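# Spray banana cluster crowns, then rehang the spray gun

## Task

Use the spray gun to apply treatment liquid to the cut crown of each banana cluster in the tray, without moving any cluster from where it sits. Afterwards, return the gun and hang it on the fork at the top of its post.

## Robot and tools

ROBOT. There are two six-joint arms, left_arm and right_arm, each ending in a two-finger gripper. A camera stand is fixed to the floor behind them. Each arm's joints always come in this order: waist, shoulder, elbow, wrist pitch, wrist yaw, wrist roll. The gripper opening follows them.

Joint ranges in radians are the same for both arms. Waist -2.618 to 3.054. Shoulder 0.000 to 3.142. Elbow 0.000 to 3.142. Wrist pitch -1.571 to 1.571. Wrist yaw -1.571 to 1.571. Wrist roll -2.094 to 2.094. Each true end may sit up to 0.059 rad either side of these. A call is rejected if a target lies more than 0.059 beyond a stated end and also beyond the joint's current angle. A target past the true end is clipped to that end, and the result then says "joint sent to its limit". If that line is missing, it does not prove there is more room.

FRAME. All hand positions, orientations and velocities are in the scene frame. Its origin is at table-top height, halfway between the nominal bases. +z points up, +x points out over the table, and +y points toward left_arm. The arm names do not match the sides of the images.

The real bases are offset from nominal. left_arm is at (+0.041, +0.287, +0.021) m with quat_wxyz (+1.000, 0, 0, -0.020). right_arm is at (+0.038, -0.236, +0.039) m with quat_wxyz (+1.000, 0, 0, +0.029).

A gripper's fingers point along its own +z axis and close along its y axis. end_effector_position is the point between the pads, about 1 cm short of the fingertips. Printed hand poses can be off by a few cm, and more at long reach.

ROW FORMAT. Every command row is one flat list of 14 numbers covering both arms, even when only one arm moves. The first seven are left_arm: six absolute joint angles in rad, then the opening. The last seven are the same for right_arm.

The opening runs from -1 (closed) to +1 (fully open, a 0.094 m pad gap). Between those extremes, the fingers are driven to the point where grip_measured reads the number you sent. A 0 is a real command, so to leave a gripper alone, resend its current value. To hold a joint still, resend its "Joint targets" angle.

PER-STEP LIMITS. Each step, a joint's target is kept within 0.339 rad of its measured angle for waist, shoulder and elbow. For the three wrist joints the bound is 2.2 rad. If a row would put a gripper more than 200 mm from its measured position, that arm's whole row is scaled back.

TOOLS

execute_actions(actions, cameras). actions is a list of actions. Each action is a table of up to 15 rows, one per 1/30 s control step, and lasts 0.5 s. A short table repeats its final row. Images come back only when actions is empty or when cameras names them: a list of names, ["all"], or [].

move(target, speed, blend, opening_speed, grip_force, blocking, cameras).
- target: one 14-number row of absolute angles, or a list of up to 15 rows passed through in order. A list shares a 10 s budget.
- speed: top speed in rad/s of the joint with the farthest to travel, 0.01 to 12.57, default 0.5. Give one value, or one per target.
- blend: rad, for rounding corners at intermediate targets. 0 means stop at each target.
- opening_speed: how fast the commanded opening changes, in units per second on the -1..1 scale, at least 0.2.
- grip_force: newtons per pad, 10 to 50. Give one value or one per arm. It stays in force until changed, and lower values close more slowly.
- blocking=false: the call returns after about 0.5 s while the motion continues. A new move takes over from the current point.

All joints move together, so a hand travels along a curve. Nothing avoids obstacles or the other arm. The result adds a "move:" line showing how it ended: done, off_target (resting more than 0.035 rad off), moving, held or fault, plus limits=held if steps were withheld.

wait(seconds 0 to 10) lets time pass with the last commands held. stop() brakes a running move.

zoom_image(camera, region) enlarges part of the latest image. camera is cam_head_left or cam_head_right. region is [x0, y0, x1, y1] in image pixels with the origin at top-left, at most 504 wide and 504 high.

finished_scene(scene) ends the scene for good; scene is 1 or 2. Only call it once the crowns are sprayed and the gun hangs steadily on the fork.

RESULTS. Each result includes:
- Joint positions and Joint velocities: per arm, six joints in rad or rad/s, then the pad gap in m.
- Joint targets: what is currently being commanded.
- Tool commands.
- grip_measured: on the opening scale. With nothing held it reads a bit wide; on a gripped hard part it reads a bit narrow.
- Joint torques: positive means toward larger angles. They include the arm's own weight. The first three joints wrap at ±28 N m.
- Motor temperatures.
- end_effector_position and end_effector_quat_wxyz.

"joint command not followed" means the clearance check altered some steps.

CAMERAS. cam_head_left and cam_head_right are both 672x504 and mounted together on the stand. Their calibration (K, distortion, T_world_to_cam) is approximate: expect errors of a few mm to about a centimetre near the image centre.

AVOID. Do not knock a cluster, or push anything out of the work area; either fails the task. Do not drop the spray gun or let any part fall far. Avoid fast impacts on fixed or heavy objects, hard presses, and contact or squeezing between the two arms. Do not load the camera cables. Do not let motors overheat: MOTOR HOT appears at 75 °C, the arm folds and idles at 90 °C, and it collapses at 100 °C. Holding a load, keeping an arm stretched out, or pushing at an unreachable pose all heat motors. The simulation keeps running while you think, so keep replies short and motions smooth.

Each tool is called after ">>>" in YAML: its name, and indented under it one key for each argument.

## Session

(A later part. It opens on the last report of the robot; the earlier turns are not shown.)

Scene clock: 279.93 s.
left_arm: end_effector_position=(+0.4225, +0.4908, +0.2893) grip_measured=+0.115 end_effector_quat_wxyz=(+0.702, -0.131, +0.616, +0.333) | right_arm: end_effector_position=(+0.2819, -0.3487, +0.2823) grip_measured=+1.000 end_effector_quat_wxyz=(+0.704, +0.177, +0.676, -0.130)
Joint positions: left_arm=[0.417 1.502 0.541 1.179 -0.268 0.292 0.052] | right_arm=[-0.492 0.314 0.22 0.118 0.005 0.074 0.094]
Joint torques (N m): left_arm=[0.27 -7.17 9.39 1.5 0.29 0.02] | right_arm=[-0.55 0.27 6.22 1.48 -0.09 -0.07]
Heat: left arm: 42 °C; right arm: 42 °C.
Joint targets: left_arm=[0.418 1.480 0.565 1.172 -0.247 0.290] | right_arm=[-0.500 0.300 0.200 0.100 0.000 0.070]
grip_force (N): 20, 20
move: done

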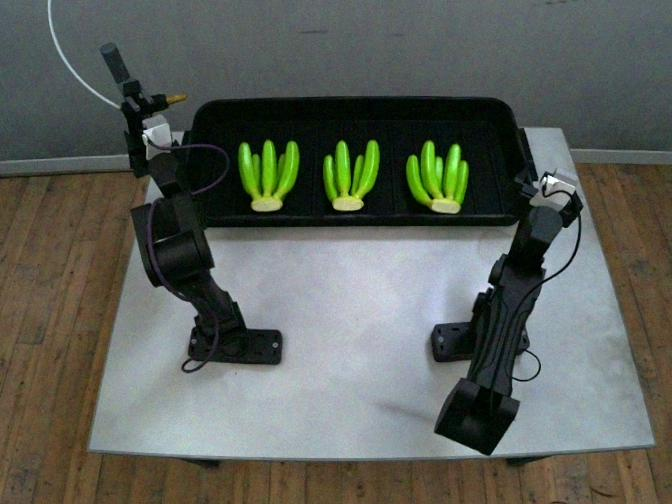

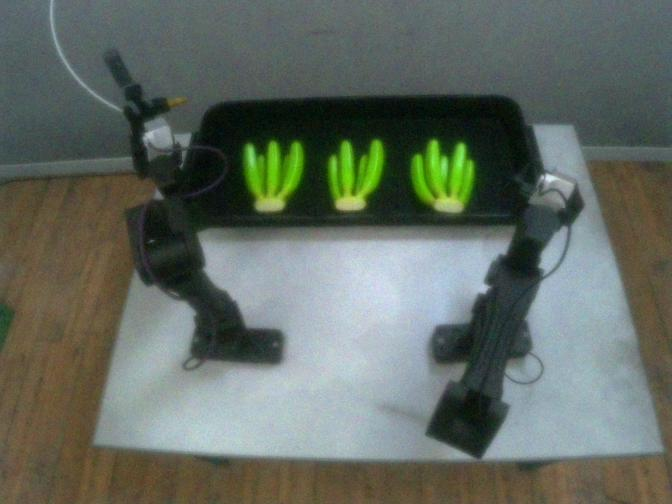

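>>> move:
  target:
    - [0.40,1.37,0.483,1.146,-0.272,0.29,-0.6,-0.5,0.3,0.2,0.1,0,0.07,1]
    - [0.361,1.218,0.394,1.084,-0.311,0.29,-0.6,-0.5,0.3,0.2,0.1,0,0.07,1]
    - [0.204,0.776,0.232,0.804,-0.475,0.29,-0.6,-0.5,0.3,0.2,0.1,0,0.07,1]
  cameras: ["all"]
  speed: 0.25
  blend: [0.05,0.05,0]
  grip_force: [26,20]

>>> zoom_image:
  camera: "cam_head_left"
  region: [90, 50, 250, 210]

Scene clock: 301.67 s.
left_arm: end_effector_position=(+0.3201, +0.4194, +0.3142) grip_measured=-0.598 end_effector_quat_wxyz=(+0.719, -0.147, +0.600, +0.319) | right_arm: end_effector_position=(+0.2819, -0.3487, +0.2823) grip_measured=+1.000 end_effector_quat_wxyz=(+0.704, +0.177, +0.676, -0.130)
Joint positions: left_arm=[0.211 0.788 0.249 0.808 -0.47 0.302 0.019] | right_arm=[-0.492 0.314 0.22 0.118 0.005 0.074 0.094]
Joint torques (N m): left_arm=[-0.69 -1.52 6.6 1.54 0.04 -0.1] | right_arm=[-0.83 0.06 5.91 1.5 -0.09 -0.04]
Heat: left arm: 42 °C; right arm: 42 °C.
Joint targets: left_arm=[0.204 0.776 0.232 0.804 -0.475 0.290] | right_arm=[-0.500 0.300 0.200 0.100 0.000 0.070]
grip_force (N): 26, 20
move: done

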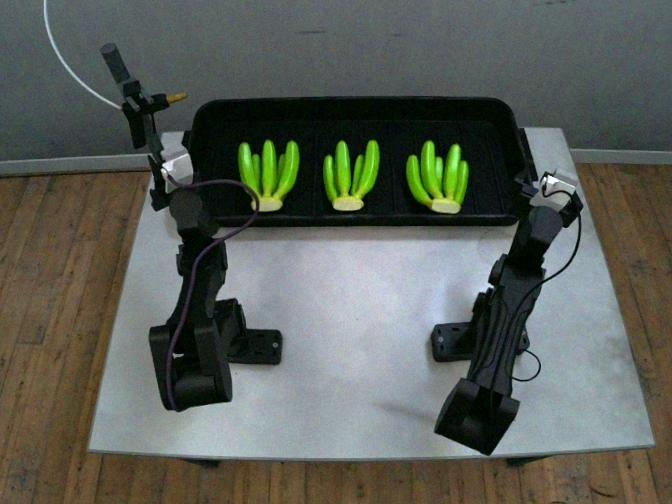

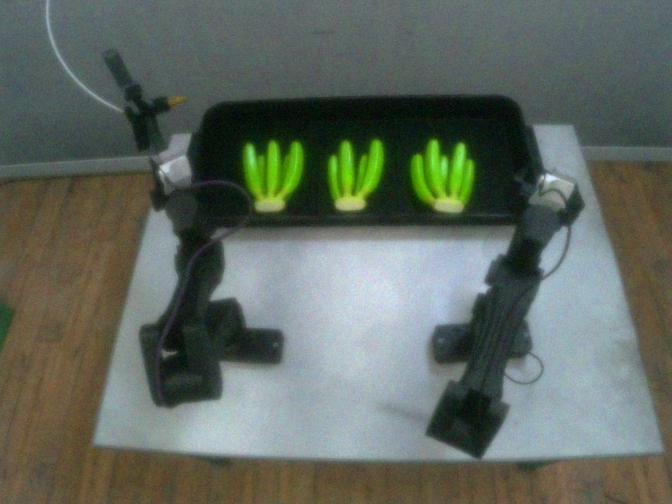

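Scaled by 3.150 from the camera's 672x504 image, which has a finer 960x720 frame.

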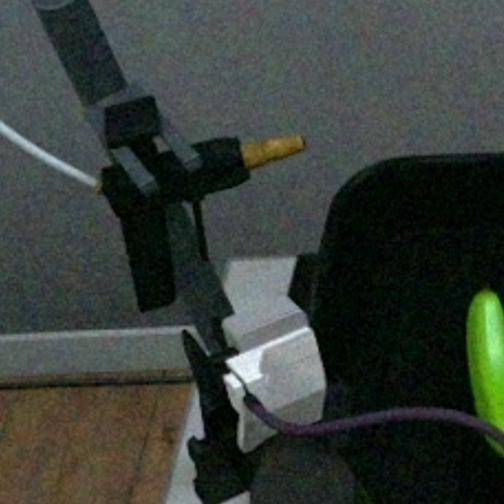

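>>> move:
  target:
    - [0.372,1.503,0.325,1.55,-0.30,0.29,1,-0.5,0.3,0.2,0.1,0,0.07,1]
    - [0.42,1.63,0.50,1.53,-0.25,0.29,1,-0.5,0.3,0.2,0.1,0,0.07,1]
    - [0.46,1.755,0.635,1.509,-0.21,0.29,1,-0.5,0.3,0.2,0.1,0,0.07,1]
  cameras: ["all"]
  speed: [0.5,0.25,0.2]
  blend: [0.03,0.05,0]

>>> zoom_image:
  camera: "cam_head_left"
  region: [100, 70, 200, 170]

>>> zoom_image:
  camera: "cam_head_right"
  region: [100, 70, 200, 170]

Scene clock: 342.77 s.
left_arm: end_effector_position=(+0.4404, +0.5083, +0.2881) grip_measured=+0.998 end_effector_quat_wxyz=(+0.738, -0.126, +0.565, +0.346) | right_arm: end_effector_position=(+0.2819, -0.3487, +0.2823) grip_measured=+1.000 end_effector_quat_wxyz=(+0.704, +0.177, +0.676, -0.130)
Joint positions: left_arm=[0.453 1.739 0.611 1.474 -0.231 0.301 0.094] | right_arm=[-0.492 0.314 0.22 0.118 0.005 0.074 0.094]
Joint torques (N m): left_arm=[0.77 -5.49 8.47 1.88 0.31 -0.1] | right_arm=[-0.69 0.12 6.17 1.47 -0.05 -0.05]
Heat: left arm: 43 °C; right arm: 42 °C.
Joint targets: left_arm=[0.460 1.755 0.635 1.509 -0.210 0.290] | right_arm=[-0.500 0.300 0.200 0.100 0.000 0.070]
grip_force (N): 26, 20
move: done

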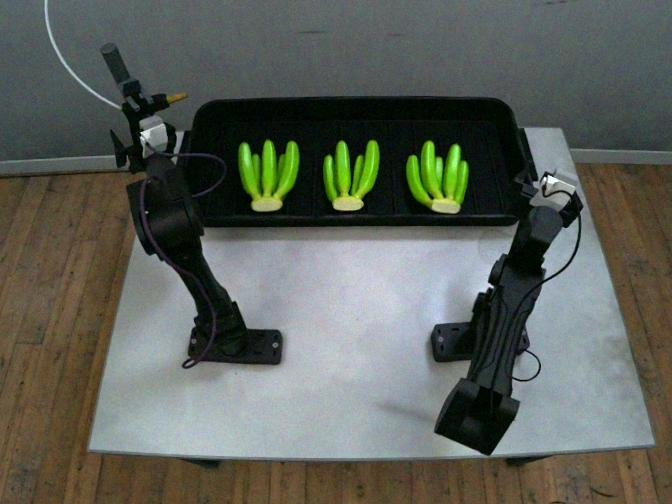

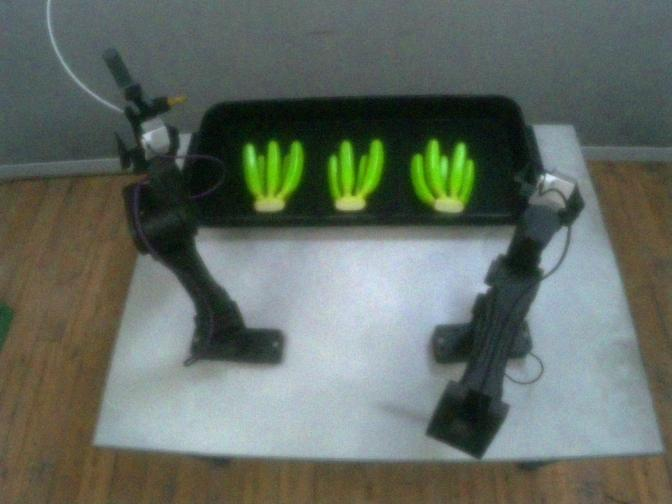

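Scaled by 5.040 from the camera's 672x504 image, which has a finer 960x720 frame.

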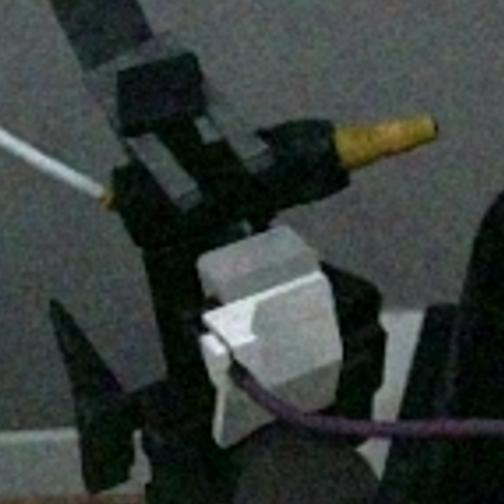

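Scaled by 5.040 from the camera's 672x504 image, which has a finer 960x720 frame.

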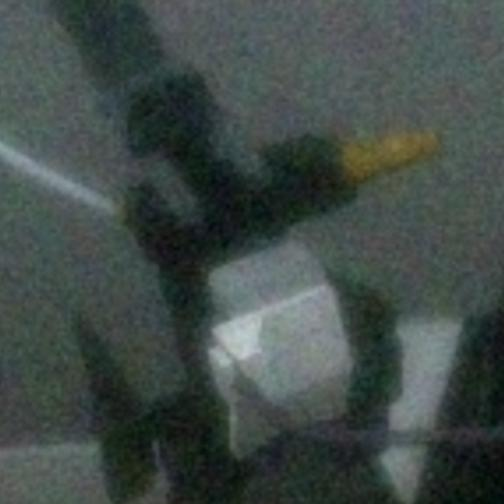

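>>> move:
  target: [0.46,1.755,0.635,1.509,-0.21,0.29,-0.6,-0.5,0.3,0.2,0.1,0,0.07,1]
  cameras: ["cam_head_left"]

>>> zoom_image:
  camera: "cam_head_left"
  region: [100, 70, 200, 170]

Scene clock: 353.63 s.
left_arm: end_effector_position=(+0.4528, +0.4907, +0.2862) grip_measured=-0.252 end_effector_quat_wxyz=(+0.754, -0.092, +0.573, +0.308) | right_arm: end_effector_position=(+0.2819, -0.3487, +0.2823) grip_measured=+1.000 end_effector_quat_wxyz=(+0.704, +0.177, +0.676, -0.130)
Joint positions: left_arm=[0.443 1.74 0.611 1.464 -0.136 0.276 0.035] | right_arm=[-0.492 0.314 0.22 0.118 0.005 0.074 0.094]
Joint torques (N m): left_arm=[1.65 -5.55 8.44 1.98 -0.88 0.2] | right_arm=[-0.59 0.24 6.13 1.45 -0.11 -0.06]
Heat: left arm: 43 °C; right arm: 42 °C.
Joint targets: left_arm=[0.460 1.755 0.635 1.509 -0.210 0.290] | right_arm=[-0.500 0.300 0.200 0.100 0.000 0.070]
grip_force (N): 26, 20
move: off_target (left_arm); left_arm: the wrist yaw is farthest, 0.074 rad from its target
Images, in order (width x height): cam_head_left 672x504.

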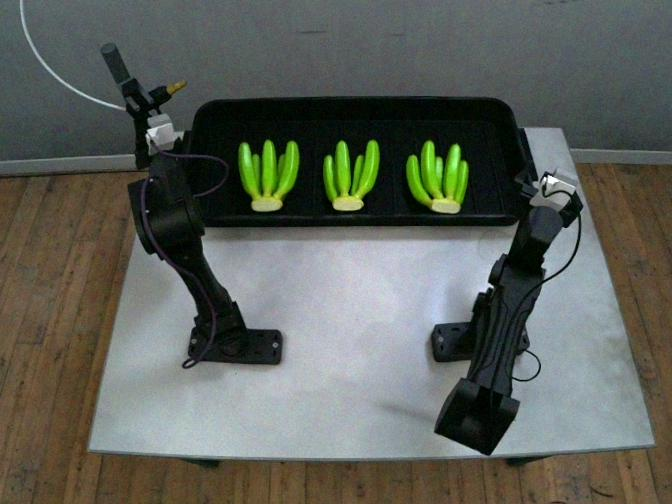

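Scaled by 5.040 from the camera's 672x504 image, which has a finer 960x720 frame.

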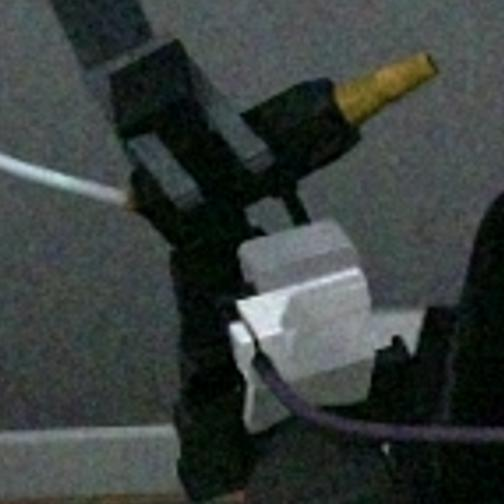

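>>> move:
  target:
    - [0.455,1.755,0.635,1.50,-0.21,0.29,0.9,-0.5,0.3,0.2,0.1,0,0.07,1]
    - [0.461,1.665,0.624,1.435,-0.21,0.29,0.9,-0.5,0.3,0.2,0.1,0,0.07,1]
  cameras: ["cam_head_left"]
  speed: 0.15
  opening_speed: 0.5

>>> zoom_image:
  camera: "cam_head_left"
  region: [100, 70, 200, 170]

>>> move:
  target: [0.461,1.665,0.624,1.435,-0.21,0.29,-0.6,-0.5,0.3,0.2,0.1,0,0.07,1]
  cameras: ["cam_head_left"]

>>> zoom_image:
  camera: "cam_head_left"
  region: [100, 70, 200, 170]

Scene clock: 377.80 s.
left_arm: end_effector_position=(+0.4392, +0.5030, +0.3006) grip_measured=+0.898 end_effector_quat_wxyz=(+0.746, -0.118, +0.562, +0.337) | right_arm: end_effector_position=(+0.2819, -0.3487, +0.2823) grip_measured=+1.000 end_effector_quat_wxyz=(+0.704, +0.177, +0.676, -0.130)
Joint positions: left_arm=[0.453 1.689 0.611 1.432 -0.205 0.293 0.089] | right_arm=[-0.492 0.314 0.22 0.118 0.005 0.074 0.094]
Joint torques (N m): left_arm=[0.79 -8.51 7.61 1.5 -0.02 0] | right_arm=[-0.85 0.2 6.17 1.5 -0.11 -0.01]
Heat: left arm: 44 °C; right arm: 42 °C.
Joint targets: left_arm=[0.461 1.665 0.624 1.435 -0.210 0.290] | right_arm=[-0.500 0.300 0.200 0.100 0.000 0.070]
grip_force (N): 26, 20
move: done
Images, in order (width x height): cam_head_left 672x504.

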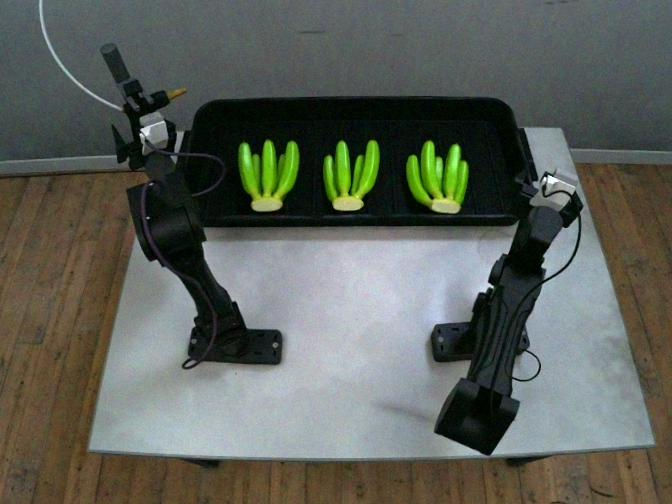

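Scaled by 5.040 from the camera's 672x504 image, which has a finer 960x720 frame.

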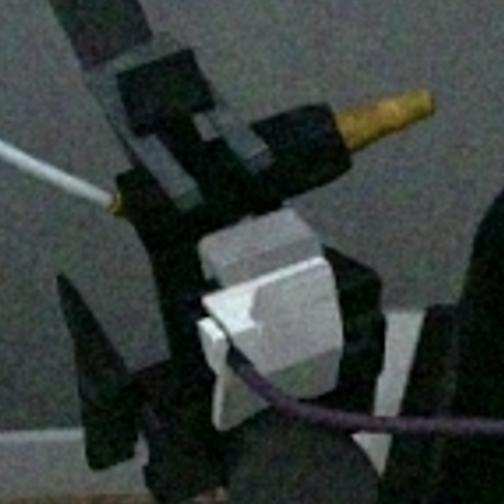

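Scene clock: 381.87 s.
left_arm: end_effector_position=(+0.4462, +0.4937, +0.2987) grip_measured=+0.015 end_effector_quat_wxyz=(+0.754, -0.101, +0.568, +0.313) | right_arm: end_effector_position=(+0.2819, -0.3487, +0.2823) grip_measured=+1.000 end_effector_quat_wxyz=(+0.704, +0.177, +0.676, -0.130)
Joint positions: left_arm=[0.45 1.689 0.611 1.422 -0.15 0.271 0.048] | right_arm=[-0.492 0.314 0.22 0.118 0.005 0.074 0.094]
Joint torques (N m): left_arm=[1.11 -8.51 7.62 1.67 -0.71 0.3] | right_arm=[-0.64 0.18 6.23 1.47 -0.1 -0.02]
Heat: left arm: 44 °C; right arm: 42 °C.
Joint targets: left_arm=[0.461 1.665 0.624 1.435 -0.210 0.290] | right_arm=[-0.500 0.300 0.200 0.100 0.000 0.070]
grip_force (N): 26, 20
move: off_target (left_arm); left_arm: the wrist yaw is farthest, 0.060 rad from its target
Images, in order (width x height): cam_head_left 672x504.

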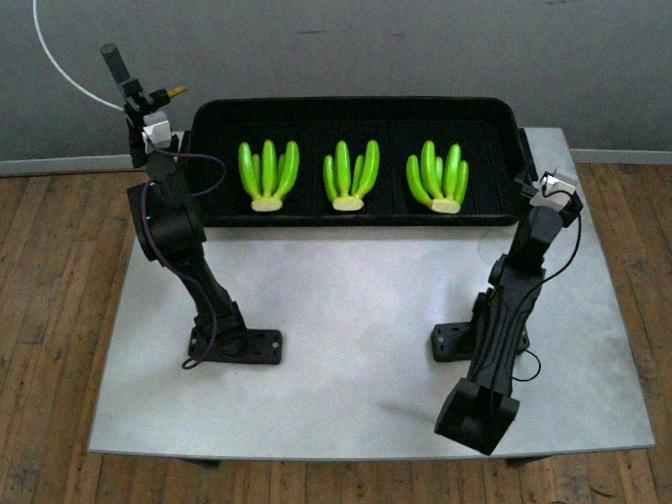

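Scaled by 5.040 from the camera's 672x504 image, which has a finer 960x720 frame.

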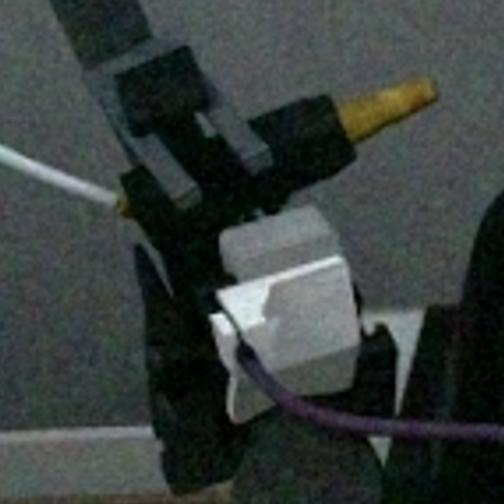

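>>> move:
  target:
    - [0.461,1.645,0.656,1.38,-0.15,0.28,-0.7,-0.5,0.3,0.2,0.1,0,0.07,1]
    - [0.422,1.455,0.475,1.37,-0.18,0.28,-0.7,-0.5,0.3,0.2,0.1,0,0.07,1]
    - [0.295,1.01,0.255,1.14,-0.31,0.28,-0.7,-0.5,0.3,0.2,0.1,0,0.07,1]
  cameras: ["all"]
  speed: 0.2
  blend: [0.02,0.05,0]
  grip_force: [45,20]

>>> zoom_image:
  camera: "cam_head_left"
  region: [90, 50, 250, 210]

Scene clock: 406.73 s.
left_arm: end_effector_position=(+0.3462, +0.4263, +0.3196) grip_measured=-0.241 end_effector_quat_wxyz=(+0.752, -0.117, +0.573, +0.304) | right_arm: end_effector_position=(+0.2819, -0.3487, +0.2823) grip_measured=+1.000 end_effector_quat_wxyz=(+0.704, +0.177, +0.676, -0.130)
Joint positions: left_arm=[0.302 1.033 0.263 1.109 -0.306 0.289 0.036] | right_arm=[-0.492 0.314 0.22 0.118 0.005 0.074 0.094]
Joint torques (N m): left_arm=[-0.79 -3.69 6.75 1.81 0.03 -0.07] | right_arm=[-0.55 0.25 6.23 1.44 -0.06 -0.02]
Motor temperatures (°C): left_arm=[27 33 33 42 27 26 27] | right_arm=[28 26 39 42 29 24 29]
Heat: left arm: 42 °C; right arm: 42 °C.
Joint targets: left_arm=[0.295 1.010 0.255 1.140 -0.310 0.280] | right_arm=[-0.500 0.300 0.200 0.100 0.000 0.070]
grip_force (N): 45, 20
move: done

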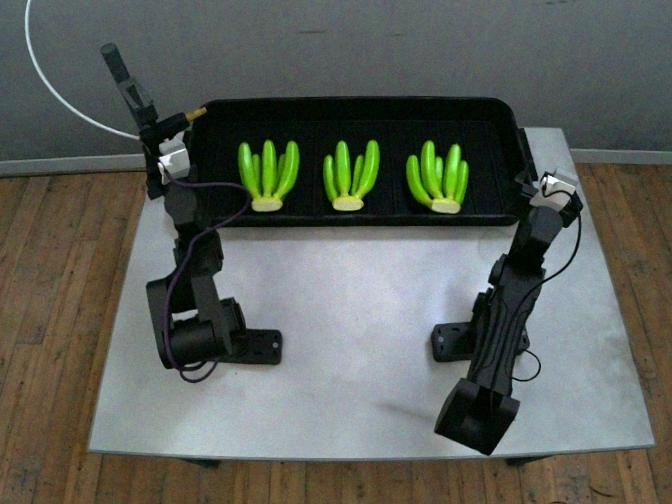

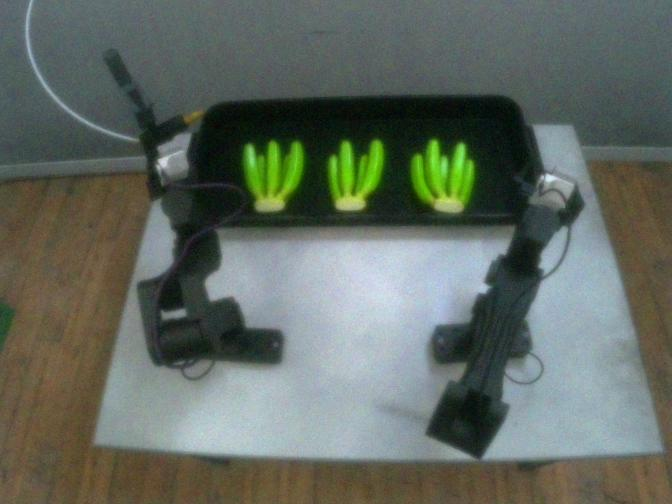

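Scaled by 3.150 from the camera's 672x504 image, which has a finer 960x720 frame.

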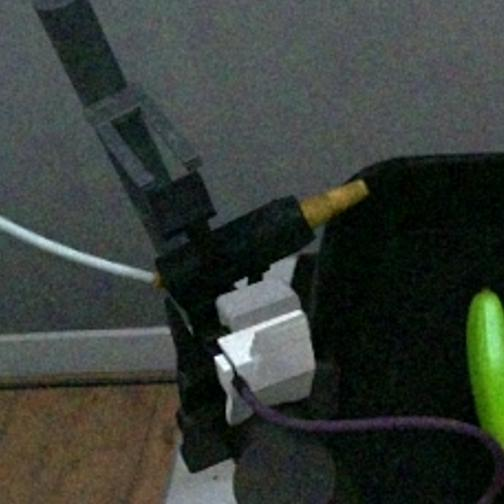

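>>> move:
  target:
    - [0.0,0.95,0.2,1.15,-0.5,0.8,-0.7,-0.5,0.3,0.2,0.1,0,0.07,1]
    - [-0.455,0.952,0.105,1.22,-0.745,1.86,-0.7,-0.5,0.3,0.2,0.1,0,0.07,1]
  cameras: ["all"]
  speed: 0.6
  blend: [0.1,0]

>>> zoom_image:
  camera: "cam_head_left"
  region: [150, 110, 350, 310]

>>> zoom_image:
  camera: "cam_head_right"
  region: [150, 110, 350, 310]

Scene clock: 451.07 s.
left_arm: end_effector_position=(+0.3383, +0.2687, +0.2683) grip_measured=-0.252 end_effector_quat_wxyz=(+0.430, +0.409, +0.479, +0.647) | right_arm: end_effector_position=(+0.2819, -0.3487, +0.2823) grip_measured=+1.000 end_effector_quat_wxyz=(+0.704, +0.177, +0.676, -0.130)
Joint positions: left_arm=[-0.448 0.974 0.111 1.149 -0.744 1.887 0.035] | right_arm=[-0.492 0.314 0.22 0.118 0.005 0.074 0.094]
Joint torques (N m): left_arm=[-0.7 -2.69 6.64 2.1 0.11 -0.22] | right_arm=[-0.76 0.16 6.28 1.47 -0.11 -0.02]
Heat: left arm: 43 °C; right arm: 42 °C.
Joint targets: left_arm=[-0.455 0.952 0.105 1.220 -0.745 1.860] | right_arm=[-0.500 0.300 0.200 0.100 0.000 0.070]
grip_force (N): 45, 20
move: off_target (left_arm); left_arm: the wrist pitch is farthest, 0.071 rad from its target

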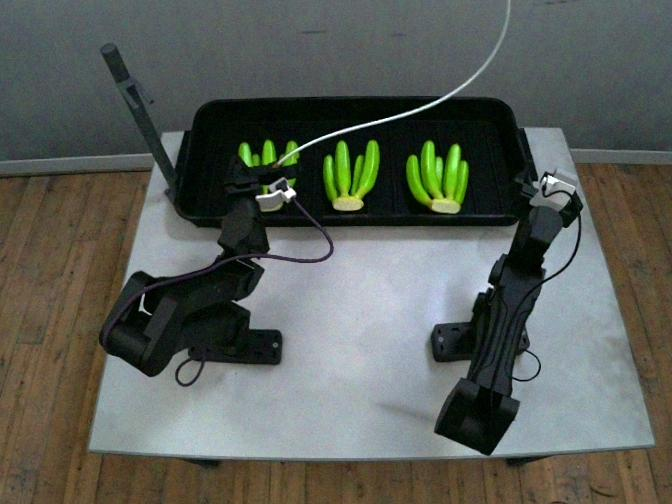

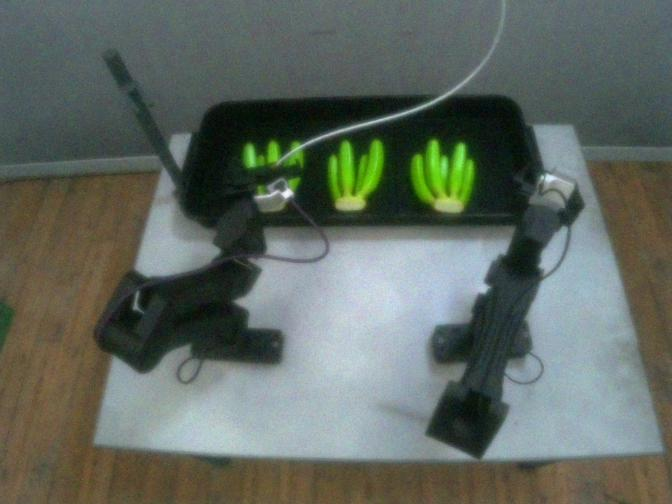

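Scaled by 2.520 from the camera's 672x504 image, which has a finer 960x720 frame.

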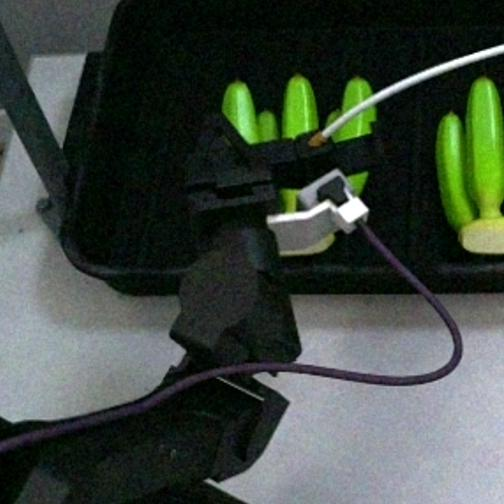

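Scaled by 2.520 from the camera's 672x504 image, which has a finer 960x720 frame.

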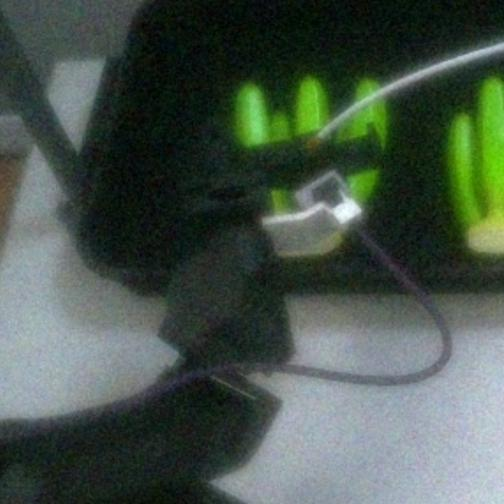

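>>> move:
  target: [0.273,1.195,0.18,1.39,0.226,1.85,-0.7,-0.5,0.3,0.2,0.1,0,0.07,1]
  cameras: ["all"]
  speed: 0.6

>>> zoom_image:
  camera: "cam_head_left"
  region: [180, 110, 330, 260]

>>> zoom_image:
  camera: "cam_head_right"
  region: [180, 110, 330, 260]

Scene clock: 483.10 s.
left_arm: end_effector_position=(+0.3753, +0.3266, +0.2683) grip_measured=-0.252 end_effector_quat_wxyz=(+0.444, +0.501, +0.345, +0.658) | right_arm: end_effector_position=(+0.2819, -0.3487, +0.2823) grip_measured=+1.000 end_effector_quat_wxyz=(+0.704, +0.177, +0.676, -0.130)
Joint positions: left_arm=[0.266 1.194 0.144 1.319 0.209 1.888 0.035] | right_arm=[-0.492 0.314 0.22 0.118 0.005 0.074 0.094]
Joint torques (N m): left_arm=[0.75 -2.15 10.14 2.27 0.15 -0.36] | right_arm=[-0.58 0.25 6.23 1.47 -0.1 0.02]
Heat: left arm: 46 °C; right arm: 42 °C.
Joint targets: left_arm=[0.273 1.195 0.180 1.390 0.226 1.850] | right_arm=[-0.500 0.300 0.200 0.100 0.000 0.070]
grip_force (N): 45, 20
move: off_target (left_arm); left_arm: the wrist pitch is farthest, 0.071 rad from its target

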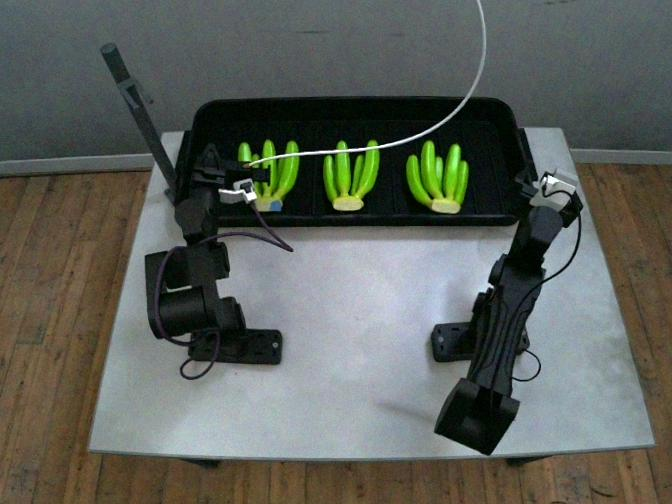

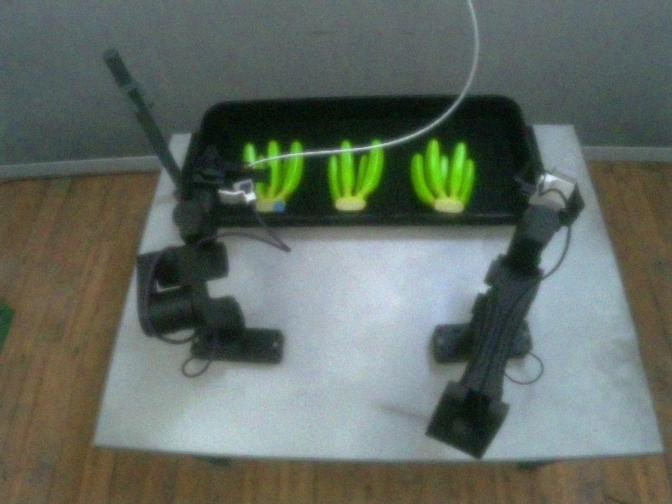

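Scaled by 3.360 from the camera's 672x504 image, which has a finer 960x720 frame.

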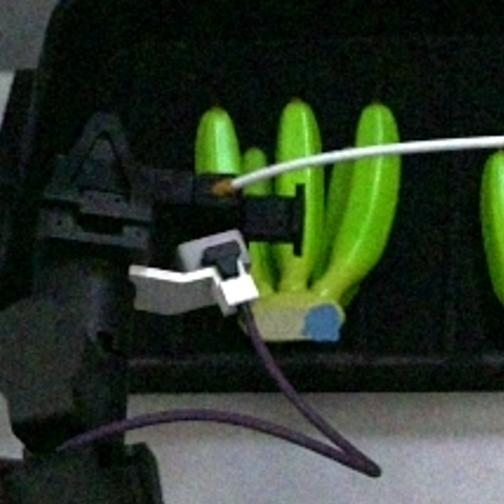

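Scaled by 3.360 from the camera's 672x504 image, which has a finer 960x720 frame.

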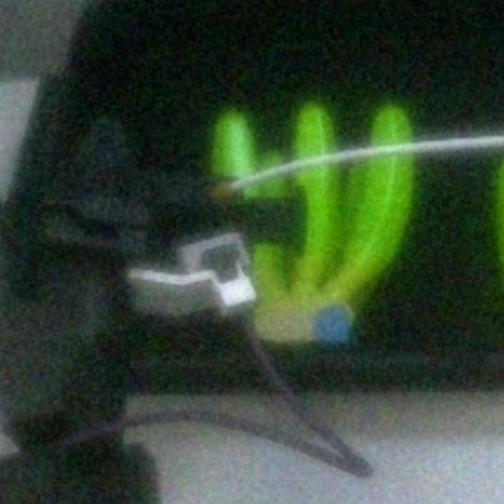

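>>> move:
  target: [0.44,1.195,0.18,1.39,0.393,1.85,-0.7,-0.5,0.3,0.2,0.1,0,0.07,1]
  cameras: ["cam_head_left"]
  speed: 0.08

>>> zoom_image:
  camera: "cam_head_left"
  region: [180, 110, 330, 260]

Scene clock: 496.20 s.
left_arm: end_effector_position=(+0.3673, +0.3513, +0.2663) grip_measured=-0.252 end_effector_quat_wxyz=(+0.429, +0.514, +0.334, +0.663) | right_arm: end_effector_position=(+0.2819, -0.3487, +0.2823) grip_measured=+1.000 end_effector_quat_wxyz=(+0.704, +0.177, +0.676, -0.130)
Joint positions: left_arm=[0.433 1.194 0.144 1.32 0.378 1.888 0.035] | right_arm=[-0.492 0.314 0.22 0.118 0.005 0.074 0.094]
Joint torques (N m): left_arm=[0.83 -2.03 10.14 2.22 0.11 -0.35] | right_arm=[-0.47 0.24 6.46 1.48 -0.14 -0.01]
Motor temperatures (°C): left_arm=[27 30 32 47 27 26 28] | right_arm=[27 26 38 42 29 24 29]
Heat: left arm: 47 °C; right arm: 42 °C.
Joint targets: left_arm=[0.440 1.195 0.180 1.390 0.393 1.850] | right_arm=[-0.500 0.300 0.200 0.100 0.000 0.070]
grip_force (N): 45, 20
move: off_target (left_arm); left_arm: the wrist pitch is farthest, 0.070 rad from its target
Images, in order (width x height): cam_head_left 672x504.

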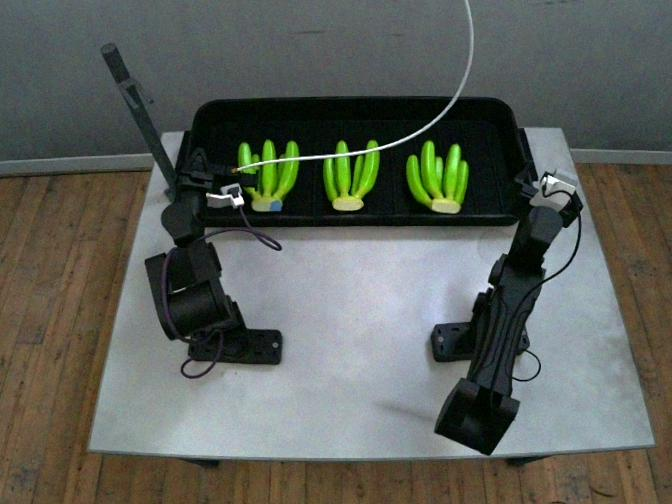

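Scaled by 3.360 from the camera's 672x504 image, which has a finer 960x720 frame.

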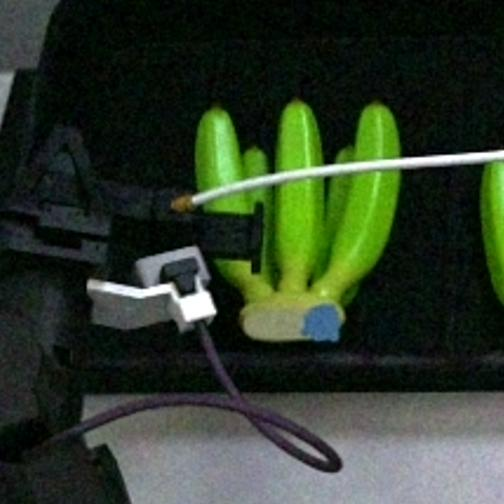

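>>> move:
  target:
    - [0.273,1.195,0.18,1.39,0.226,1.85,-0.7,-0.5,0.3,0.2,0.1,0,0.07,1]
    - [0.412,1.249,0.206,1.418,0.365,1.85,-0.7,-0.5,0.3,0.2,0.1,0,0.07,1]
    - [0.537,1.317,0.245,1.447,0.49,1.85,-0.7,-0.5,0.3,0.2,0.1,0,0.07,1]
  cameras: ["cam_head_left"]
  speed: [0.15,0.07,0.07]
  blend: [0,0.02,0]

>>> zoom_image:
  camera: "cam_head_left"
  region: [180, 110, 330, 260]

Scene clock: 522.23 s.
left_arm: end_effector_position=(+0.3785, +0.3746, +0.2664) grip_measured=-0.252 end_effector_quat_wxyz=(+0.421, +0.521, +0.328, +0.666) | right_arm: end_effector_position=(+0.2819, -0.3487, +0.2823) grip_measured=+1.000 end_effector_quat_wxyz=(+0.704, +0.177, +0.676, -0.130)
Joint positions: left_arm=[0.53 1.313 0.212 1.376 0.476 1.888 0.035] | right_arm=[-0.492 0.314 0.22 0.118 0.005 0.074 0.094]
Joint torques (N m): left_arm=[0.72 -2.67 9.54 2.19 0.1 -0.34] | right_arm=[-0.7 0.34 6.22 1.41 -0.05 0]
Heat: left arm: 48 °C; right arm: 42 °C.
Joint targets: left_arm=[0.537 1.317 0.245 1.447 0.490 1.850] | right_arm=[-0.500 0.300 0.200 0.100 0.000 0.070]
grip_force (N): 45, 20
move: off_target (left_arm); left_arm: the wrist pitch is farthest, 0.071 rad from its target
Images, in order (width x height): cam_head_left 672x504.

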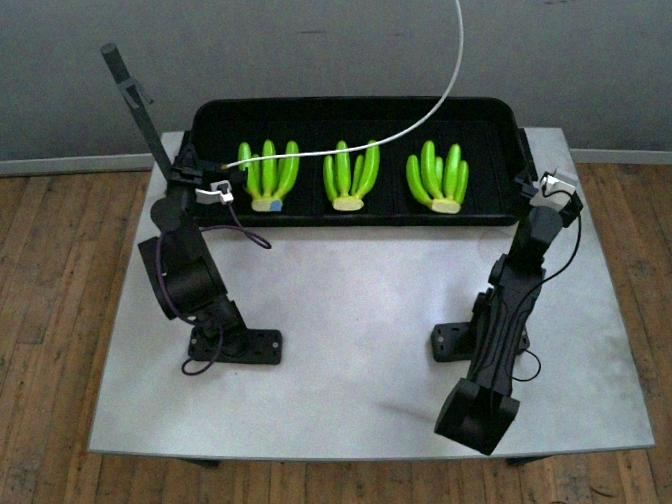

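Scaled by 3.360 from the camera's 672x504 image, which has a finer 960x720 frame.

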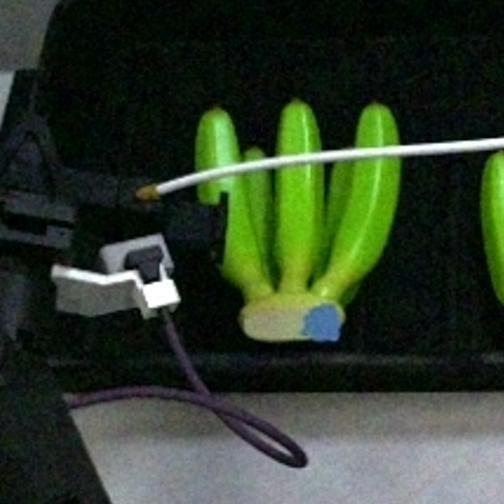

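>>> move:
  target:
    - [0.537,1.276,0.227,1.424,0.49,1.85,-0.7,-0.5,0.3,0.2,0.1,0,0.07,1]
    - [0.273,1.154,0.162,1.367,0.226,1.85,-0.7,-0.5,0.3,0.2,0.1,0,0.07,1]
    - [0.047,1.118,0.148,1.346,0.0,1.85,-0.7,-0.5,0.3,0.2,0.1,0,0.07,1]
  cameras: ["cam_head_left"]
  speed: 0.1
  blend: [0,0.02,0]

>>> zoom_image:
  camera: "cam_head_left"
  region: [180, 110, 330, 260]

Scene clock: 551.40 s.
left_arm: end_effector_position=(+0.3746, +0.2913, +0.2869) grip_measured=-0.252 end_effector_quat_wxyz=(+0.472, +0.475, +0.345, +0.658) | right_arm: end_effector_position=(+0.2819, -0.3487, +0.2823) grip_measured=+1.000 end_effector_quat_wxyz=(+0.704, +0.177, +0.676, -0.130)
Joint positions: left_arm=[0.054 1.143 0.155 1.305 0.009 1.888 0.035] | right_arm=[-0.492 0.314 0.22 0.118 0.005 0.074 0.094]
Joint torques (N m): left_arm=[-0.8 -4.18 6.16 1.95 -0.1 -0.35] | right_arm=[-0.61 0.08 6.13 1.48 -0.1 0.02]
Heat: left arm: 47 °C; right arm: 42 °C.
Joint targets: left_arm=[0.047 1.118 0.148 1.346 0.000 1.850] | right_arm=[-0.500 0.300 0.200 0.100 0.000 0.070]
grip_force (N): 45, 20
move: off_target (left_arm); left_arm: the wrist pitch is farthest, 0.041 rad from its target
Images, in order (width x height): cam_head_left 672x504.

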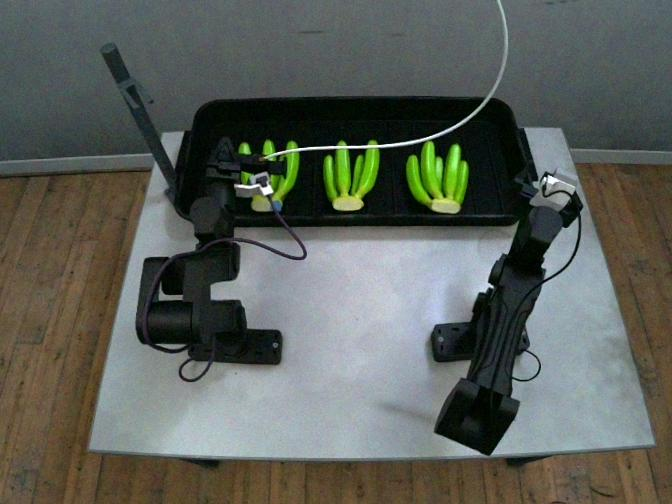

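Scaled by 3.360 from the camera's 672x504 image, which has a finer 960x720 frame.

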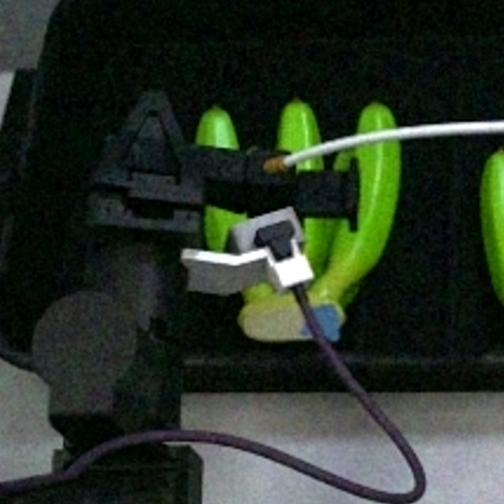

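>>> move:
  target:
    - [0.273,1.195,0.18,1.39,0.226,1.85,-0.7,-0.5,0.3,0.2,0.1,0,0.07,1]
  cameras: ["cam_head_left"]
  speed: 0.2

>>> zoom_image:
  camera: "cam_head_left"
  region: [230, 180, 300, 230]

>>> move:
  target:
    - [0.335,1.22,0.192,1.402,0.288,1.85,-0.7,-0.5,0.3,0.2,0.1,0,0.07,1]
  cameras: ["cam_head_left"]
  speed: 0.2

>>> zoom_image:
  camera: "cam_head_left"
  region: [230, 180, 300, 230]

Scene clock: 582.77 s.
left_arm: end_effector_position=(+0.3764, +0.3269, +0.2737) grip_measured=-0.252 end_effector_quat_wxyz=(+0.445, +0.497, +0.341, +0.662) | right_arm: end_effector_position=(+0.2819, -0.3487, +0.2823) grip_measured=+1.000 end_effector_quat_wxyz=(+0.704, +0.177, +0.676, -0.130)
Joint positions: left_arm=[0.266 1.194 0.155 1.321 0.209 1.888 0.035] | right_arm=[-0.492 0.314 0.22 0.118 0.005 0.074 0.094]
Joint velocities: left_arm=[0.022 -0.012 -0.002 -0.051 0.037 -0.154 0] | right_arm=[within noise]
Joint torques (N m): left_arm=[0.64 -2.13 9.09 2.23 0.16 -0.34] | right_arm=[-0.64 0.17 6.05 1.45 -0.09 -0.07]
Heat: left arm: 48 °C; right arm: 42 °C.
Joint targets: left_arm=[0.273 1.195 0.180 1.390 0.226 1.850] | right_arm=[-0.500 0.300 0.200 0.100 0.000 0.070]
grip_force (N): 45, 20
move: off_target (left_arm); left_arm: the wrist pitch is farthest, 0.069 rad from its target
Images, in order (width x height): cam_head_left 672x504.

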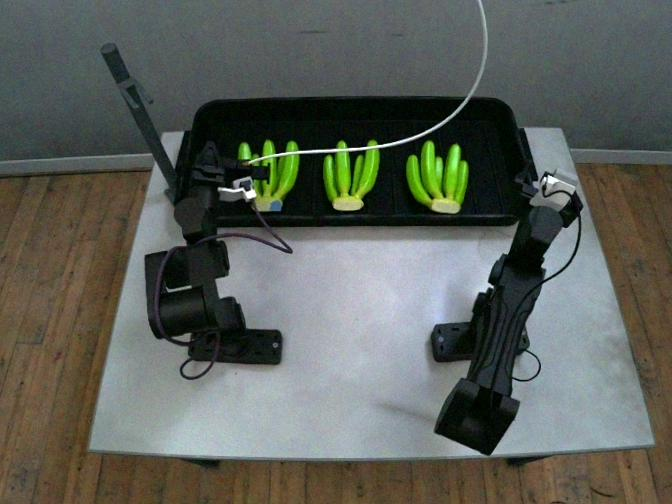

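Scaled by 7.200 from the camera's 672x504 image, which has a finer 960x720 frame.

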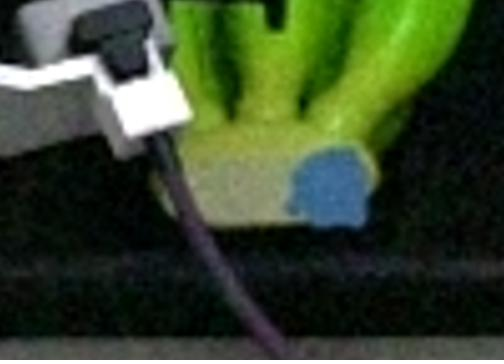

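Scene clock: 583.80 s.
left_arm: end_effector_position=(+0.3762, +0.3371, +0.2680) grip_measured=-0.252 end_effector_quat_wxyz=(+0.438, +0.505, +0.341, +0.661) | right_arm: end_effector_position=(+0.2819, -0.3487, +0.2823) grip_measured=+1.000 end_effector_quat_wxyz=(+0.704, +0.177, +0.676, -0.130)
Joint positions: left_arm=[0.328 1.218 0.155 1.333 0.271 1.888 0.035] | right_arm=[-0.492 0.314 0.22 0.118 0.005 0.074 0.094]
Joint torques (N m): left_arm=[0.73 -2.25 10.1 2.24 0.13 -0.35] | right_arm=[-0.59 0.18 6.27 1.5 -0.08 -0.01]
Heat: left arm: 48 °C; right arm: 42 °C.
Joint targets: left_arm=[0.335 1.220 0.192 1.402 0.288 1.850] | right_arm=[-0.500 0.300 0.200 0.100 0.000 0.070]
grip_force (N): 45, 20
move: off_target (left_arm); left_arm: the wrist pitch is farthest, 0.069 rad from its target
Images, in order (width x height): cam_head_left 672x504.

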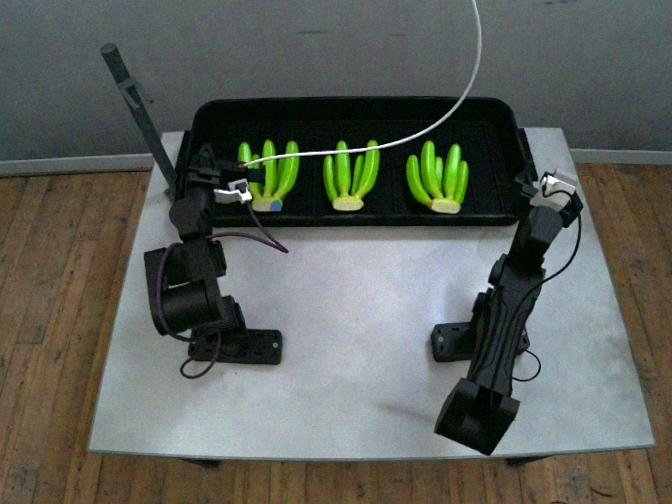

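Scaled by 7.200 from the camera's 672x504 image, which has a finer 960x720 frame.

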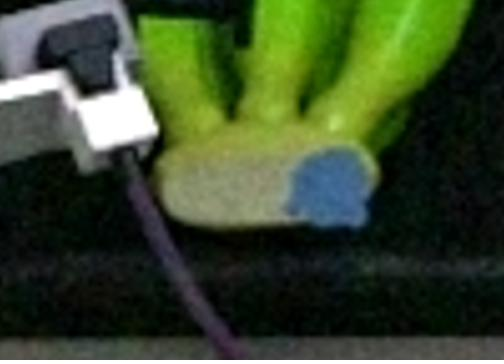

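>>> move:
  target:
    - [0.335,0.98,0.084,1.272,0.288,1.85,-0.7,-0.5,0.3,0.2,0.1,0,0.07,1]
  cameras: ["cam_head_left"]
  speed: 0.2

>>> zoom_image:
  camera: "cam_head_left"
  region: [170, 120, 300, 250]

>>> move:
  target:
    - [0.335,1.42,0.282,1.51,0.288,1.85,-0.7,-0.5,0.3,0.2,0.1,0,0.07,1]
  cameras: ["cam_head_left"]
  speed: 0.2

>>> zoom_image:
  camera: "cam_head_left"
  region: [170, 120, 300, 250]

Scene clock: 600.83 s.
left_arm: end_effector_position=(+0.3482, +0.3281, +0.2846) grip_measured=-0.252 end_effector_quat_wxyz=(+0.445, +0.491, +0.322, +0.677) | right_arm: end_effector_position=(+0.2819, -0.3487, +0.2823) grip_measured=+1.000 end_effector_quat_wxyz=(+0.704, +0.177, +0.676, -0.130)
Joint positions: left_arm=[0.328 1 0.092 1.237 0.276 1.888 0.035] | right_arm=[-0.492 0.314 0.22 0.118 0.005 0.074 0.094]
Joint torques (N m): left_arm=[0.69 -2.78 6.45 1.86 0.08 -0.33] | right_arm=[-0.59 0.06 6.23 1.5 -0.11 -0.07]
Heat: left arm: 47 °C; right arm: 42 °C.
Joint targets: left_arm=[0.335 0.980 0.084 1.272 0.288 1.850] | right_arm=[-0.500 0.300 0.200 0.100 0.000 0.070]
grip_force (N): 45, 20
move: off_target (left_arm); left_arm: the wrist roll is farthest, 0.038 rad from its target
Images, in order (width x height): cam_head_left 672x504.

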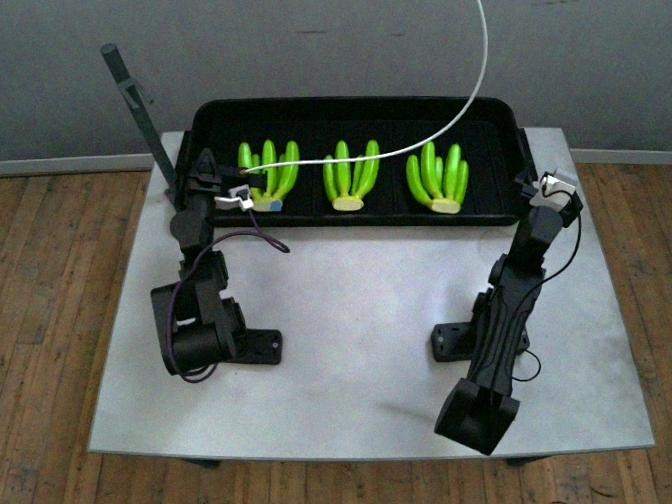

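Scaled by 3.877 from the camera's 672x504 image, which has a finer 960x720 frame.

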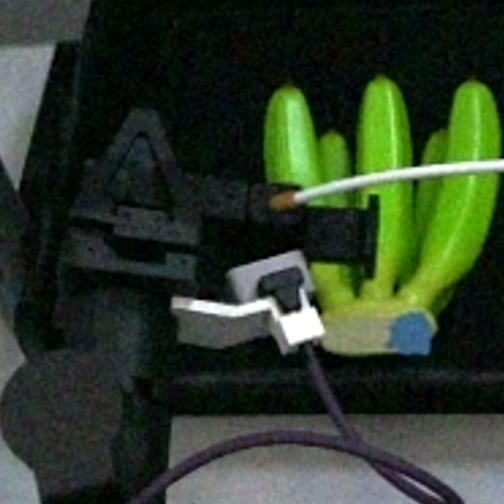

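Scene clock: 603.47 s.
left_arm: end_effector_position=(+0.4057, +0.3451, +0.2627) grip_measured=-0.252 end_effector_quat_wxyz=(+0.439, +0.508, +0.341, +0.658) | right_arm: end_effector_position=(+0.2819, -0.3487, +0.2823) grip_measured=+1.000 end_effector_quat_wxyz=(+0.704, +0.177, +0.676, -0.130)
Joint positions: left_arm=[0.328 1.416 0.249 1.431 0.276 1.888 0.035] | right_arm=[-0.492 0.314 0.22 0.118 0.005 0.074 0.094]
Joint torques (N m): left_arm=[0.69 -3.37 9.26 2.32 0.11 -0.34] | right_arm=[-0.76 0.2 5.97 1.46 -0.05 -0.05]
Heat: left arm: 47 °C; right arm: 42 °C.
Joint targets: left_arm=[0.335 1.420 0.282 1.510 0.288 1.850] | right_arm=[-0.500 0.300 0.200 0.100 0.000 0.070]
grip_force (N): 45, 20
move: off_target (left_arm); left_arm: the wrist pitch is farthest, 0.079 rad from its target
Images, in order (width x height): cam_head_left 672x504.

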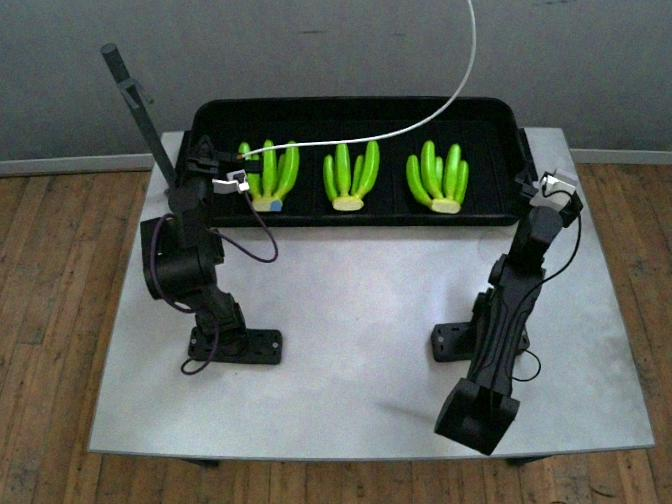

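Scaled by 3.877 from the camera's 672x504 image, which has a finer 960x720 frame.

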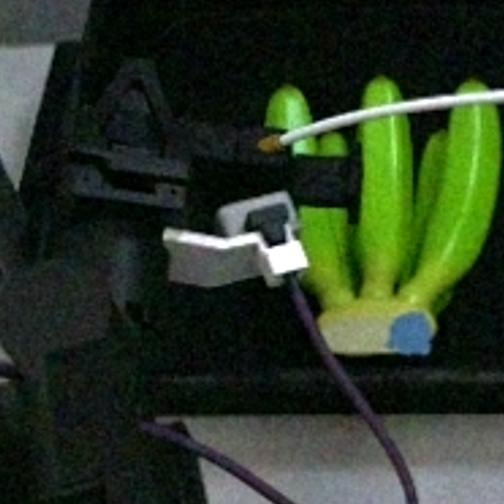

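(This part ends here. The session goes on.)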